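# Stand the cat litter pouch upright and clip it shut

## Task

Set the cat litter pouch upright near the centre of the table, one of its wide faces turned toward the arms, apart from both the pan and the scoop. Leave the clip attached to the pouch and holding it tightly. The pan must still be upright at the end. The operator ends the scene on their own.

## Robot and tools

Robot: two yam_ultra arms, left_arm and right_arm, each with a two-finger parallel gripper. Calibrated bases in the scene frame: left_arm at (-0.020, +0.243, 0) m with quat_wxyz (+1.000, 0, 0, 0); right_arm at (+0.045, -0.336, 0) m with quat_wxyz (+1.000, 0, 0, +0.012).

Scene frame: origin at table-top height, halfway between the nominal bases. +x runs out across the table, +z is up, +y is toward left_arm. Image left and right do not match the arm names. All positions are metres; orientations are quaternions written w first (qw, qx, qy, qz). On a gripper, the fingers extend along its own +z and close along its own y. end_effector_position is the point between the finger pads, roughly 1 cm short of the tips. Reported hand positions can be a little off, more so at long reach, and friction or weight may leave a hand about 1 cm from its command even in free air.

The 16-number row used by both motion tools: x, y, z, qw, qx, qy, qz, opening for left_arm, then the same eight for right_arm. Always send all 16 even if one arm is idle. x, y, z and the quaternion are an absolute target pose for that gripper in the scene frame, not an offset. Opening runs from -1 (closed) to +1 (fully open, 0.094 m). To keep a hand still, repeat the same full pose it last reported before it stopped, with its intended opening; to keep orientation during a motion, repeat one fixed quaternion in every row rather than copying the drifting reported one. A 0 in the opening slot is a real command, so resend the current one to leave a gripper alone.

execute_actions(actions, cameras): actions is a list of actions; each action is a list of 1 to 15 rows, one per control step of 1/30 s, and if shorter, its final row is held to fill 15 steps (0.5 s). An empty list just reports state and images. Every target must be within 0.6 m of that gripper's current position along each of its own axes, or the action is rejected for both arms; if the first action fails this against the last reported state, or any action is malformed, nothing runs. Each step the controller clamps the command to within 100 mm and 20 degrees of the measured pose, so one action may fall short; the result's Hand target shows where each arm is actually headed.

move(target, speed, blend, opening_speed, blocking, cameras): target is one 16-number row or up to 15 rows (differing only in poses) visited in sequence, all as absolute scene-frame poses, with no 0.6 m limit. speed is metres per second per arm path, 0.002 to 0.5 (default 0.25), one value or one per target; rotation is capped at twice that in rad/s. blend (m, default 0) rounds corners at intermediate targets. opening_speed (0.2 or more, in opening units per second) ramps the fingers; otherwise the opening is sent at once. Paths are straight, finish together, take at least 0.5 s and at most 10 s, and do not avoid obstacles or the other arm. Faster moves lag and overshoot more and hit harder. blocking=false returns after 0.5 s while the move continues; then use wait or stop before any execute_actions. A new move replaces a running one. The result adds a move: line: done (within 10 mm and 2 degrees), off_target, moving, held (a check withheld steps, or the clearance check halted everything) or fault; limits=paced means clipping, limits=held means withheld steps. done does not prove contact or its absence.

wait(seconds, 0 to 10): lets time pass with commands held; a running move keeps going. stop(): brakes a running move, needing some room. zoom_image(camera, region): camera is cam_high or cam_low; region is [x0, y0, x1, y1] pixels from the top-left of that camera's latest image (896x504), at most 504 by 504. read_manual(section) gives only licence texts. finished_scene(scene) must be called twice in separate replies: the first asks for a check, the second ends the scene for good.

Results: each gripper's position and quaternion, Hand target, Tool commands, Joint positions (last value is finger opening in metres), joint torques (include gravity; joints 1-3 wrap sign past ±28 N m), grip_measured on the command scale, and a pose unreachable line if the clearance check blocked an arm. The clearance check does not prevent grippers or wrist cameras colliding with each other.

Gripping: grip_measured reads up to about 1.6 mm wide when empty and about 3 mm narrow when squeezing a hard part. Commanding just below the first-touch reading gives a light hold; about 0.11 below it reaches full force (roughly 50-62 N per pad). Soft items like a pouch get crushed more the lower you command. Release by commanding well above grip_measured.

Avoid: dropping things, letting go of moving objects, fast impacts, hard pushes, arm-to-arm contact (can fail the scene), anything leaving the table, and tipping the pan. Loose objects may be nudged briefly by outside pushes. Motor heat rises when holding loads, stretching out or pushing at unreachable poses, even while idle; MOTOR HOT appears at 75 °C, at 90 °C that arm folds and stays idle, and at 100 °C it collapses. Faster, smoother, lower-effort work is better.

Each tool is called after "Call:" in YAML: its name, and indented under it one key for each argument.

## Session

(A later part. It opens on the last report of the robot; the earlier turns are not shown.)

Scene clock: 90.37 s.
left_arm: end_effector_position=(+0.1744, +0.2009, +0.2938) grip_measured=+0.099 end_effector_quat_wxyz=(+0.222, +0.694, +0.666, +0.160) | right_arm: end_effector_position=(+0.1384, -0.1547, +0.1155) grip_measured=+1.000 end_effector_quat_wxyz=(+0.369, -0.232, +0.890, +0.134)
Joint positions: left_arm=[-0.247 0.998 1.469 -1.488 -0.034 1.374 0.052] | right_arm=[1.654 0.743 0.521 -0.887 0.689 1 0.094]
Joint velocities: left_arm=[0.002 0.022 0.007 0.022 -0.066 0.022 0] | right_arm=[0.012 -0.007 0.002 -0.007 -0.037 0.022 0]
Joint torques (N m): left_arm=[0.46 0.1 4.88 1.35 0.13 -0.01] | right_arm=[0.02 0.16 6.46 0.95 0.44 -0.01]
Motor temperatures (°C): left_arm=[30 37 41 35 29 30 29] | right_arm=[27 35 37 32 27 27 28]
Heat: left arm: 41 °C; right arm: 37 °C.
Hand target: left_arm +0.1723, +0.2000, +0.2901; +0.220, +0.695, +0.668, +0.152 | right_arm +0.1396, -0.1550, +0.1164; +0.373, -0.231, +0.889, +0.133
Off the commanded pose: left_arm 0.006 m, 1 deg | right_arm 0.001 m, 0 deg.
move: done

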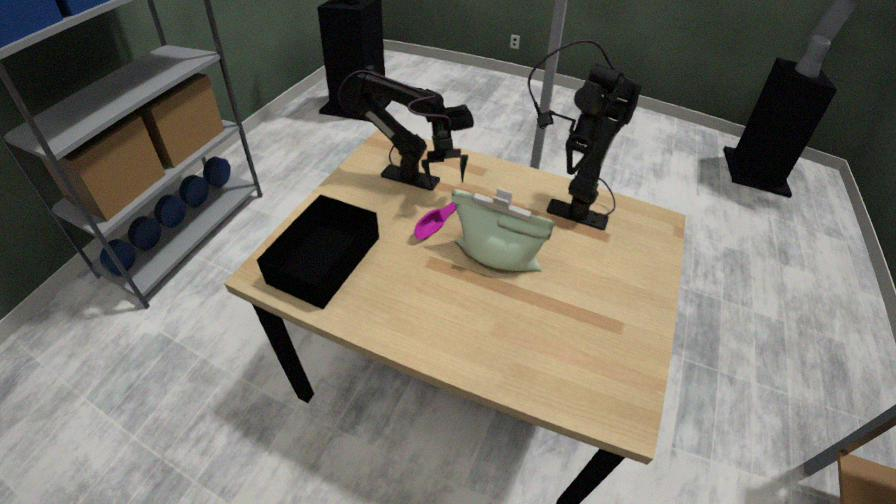

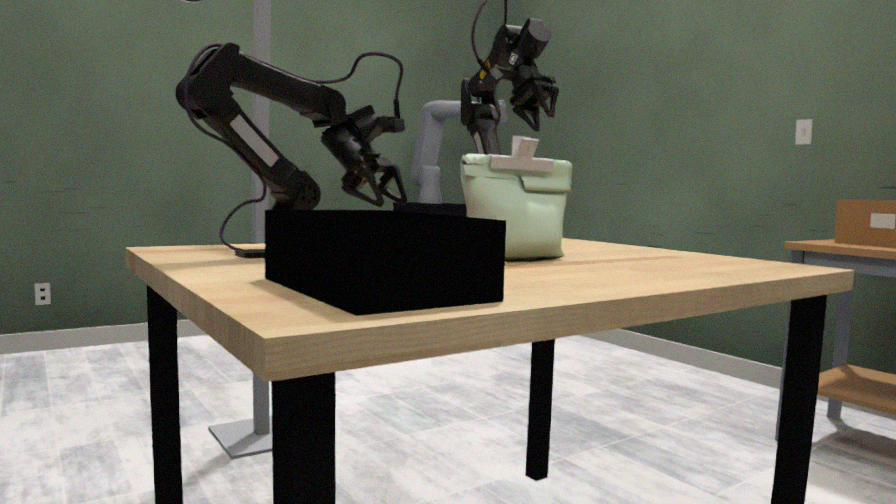

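Call:
execute_actions:
  actions: []

Call:
zoom_image:
  camera: "cam_high"
  region: [400, 160, 570, 300]

Scene clock: 92.70 s.
left_arm: end_effector_position=(+0.1744, +0.2008, +0.2938) grip_measured=+0.099 end_effector_quat_wxyz=(+0.222, +0.694, +0.666, +0.160) | right_arm: end_effector_position=(+0.1384, -0.1547, +0.1155) grip_measured=+1.000 end_effector_quat_wxyz=(+0.369, -0.232, +0.890, +0.134)
Joint positions: left_arm=[-0.247 0.998 1.469 -1.488 -0.033 1.375 0.052] | right_arm=[1.654 0.743 0.521 -0.887 0.689 1 0.094]
Joint velocities: left_arm=[-0.002 -0.017 0.007 -0.007 0.037 0.022 0.001] | right_arm=[-0.017 -0.002 -0.007 0.022 -0.037 -0.095 0]
Joint torques (N m): left_arm=[0.43 -0.01 4.86 1.35 0.13 0.03] | right_arm=[-0.13 0.31 6.46 0.97 0.41 -0.09]
Motor temperatures (°C): left_arm=[30 36 40 35 29 30 29] | right_arm=[27 35 37 32 27 27 28]
Heat: left arm: 40 °C; right arm: 37 °C.
Hand target: left_arm +0.1723, +0.2001, +0.2901; +0.220, +0.695, +0.668, +0.152 | right_arm +0.1396, -0.1550, +0.1164; +0.373, -0.231, +0.889, +0.133
Tool commands: left_gripper/opening=+0.1 right_gripper/opening=+1.0
Off the commanded pose: left_arm 0.006 m, 1 deg | right_arm 0.001 m, 0 deg.

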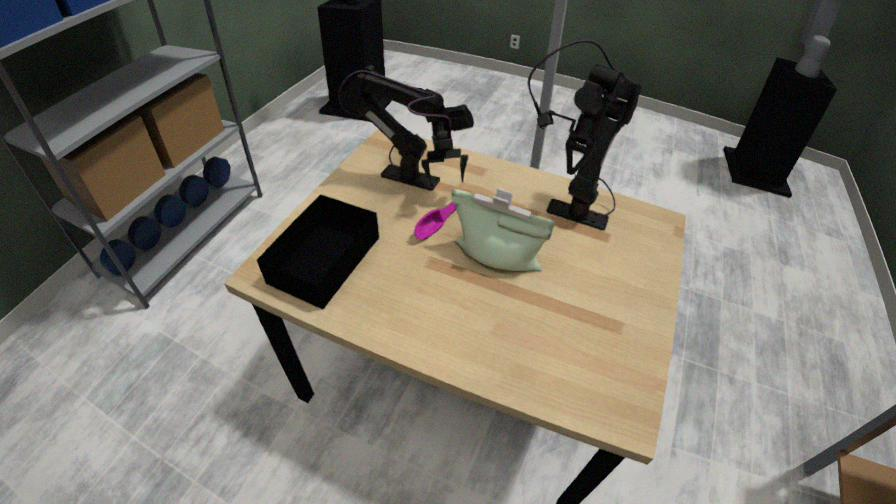

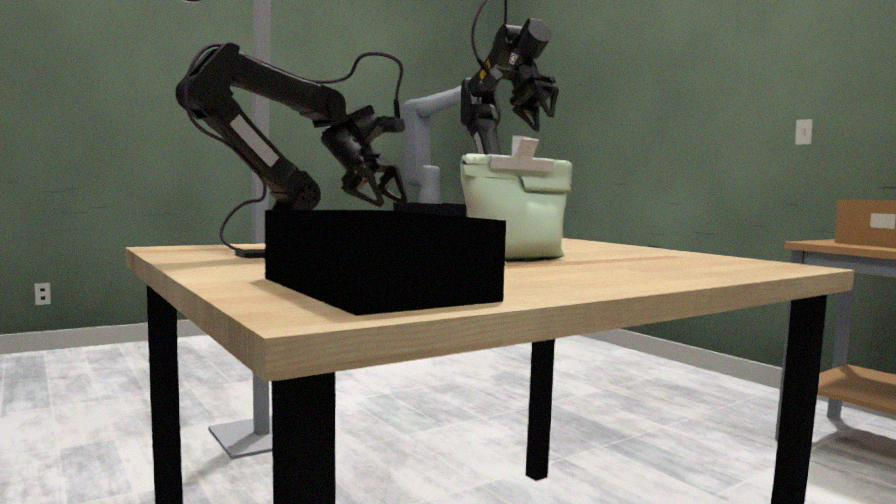

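Scaled by 2.965.

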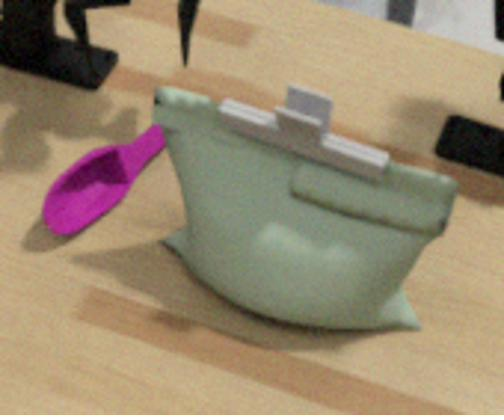

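Call:
finished_scene:
  scene: 1

The scene is finished: the task was done.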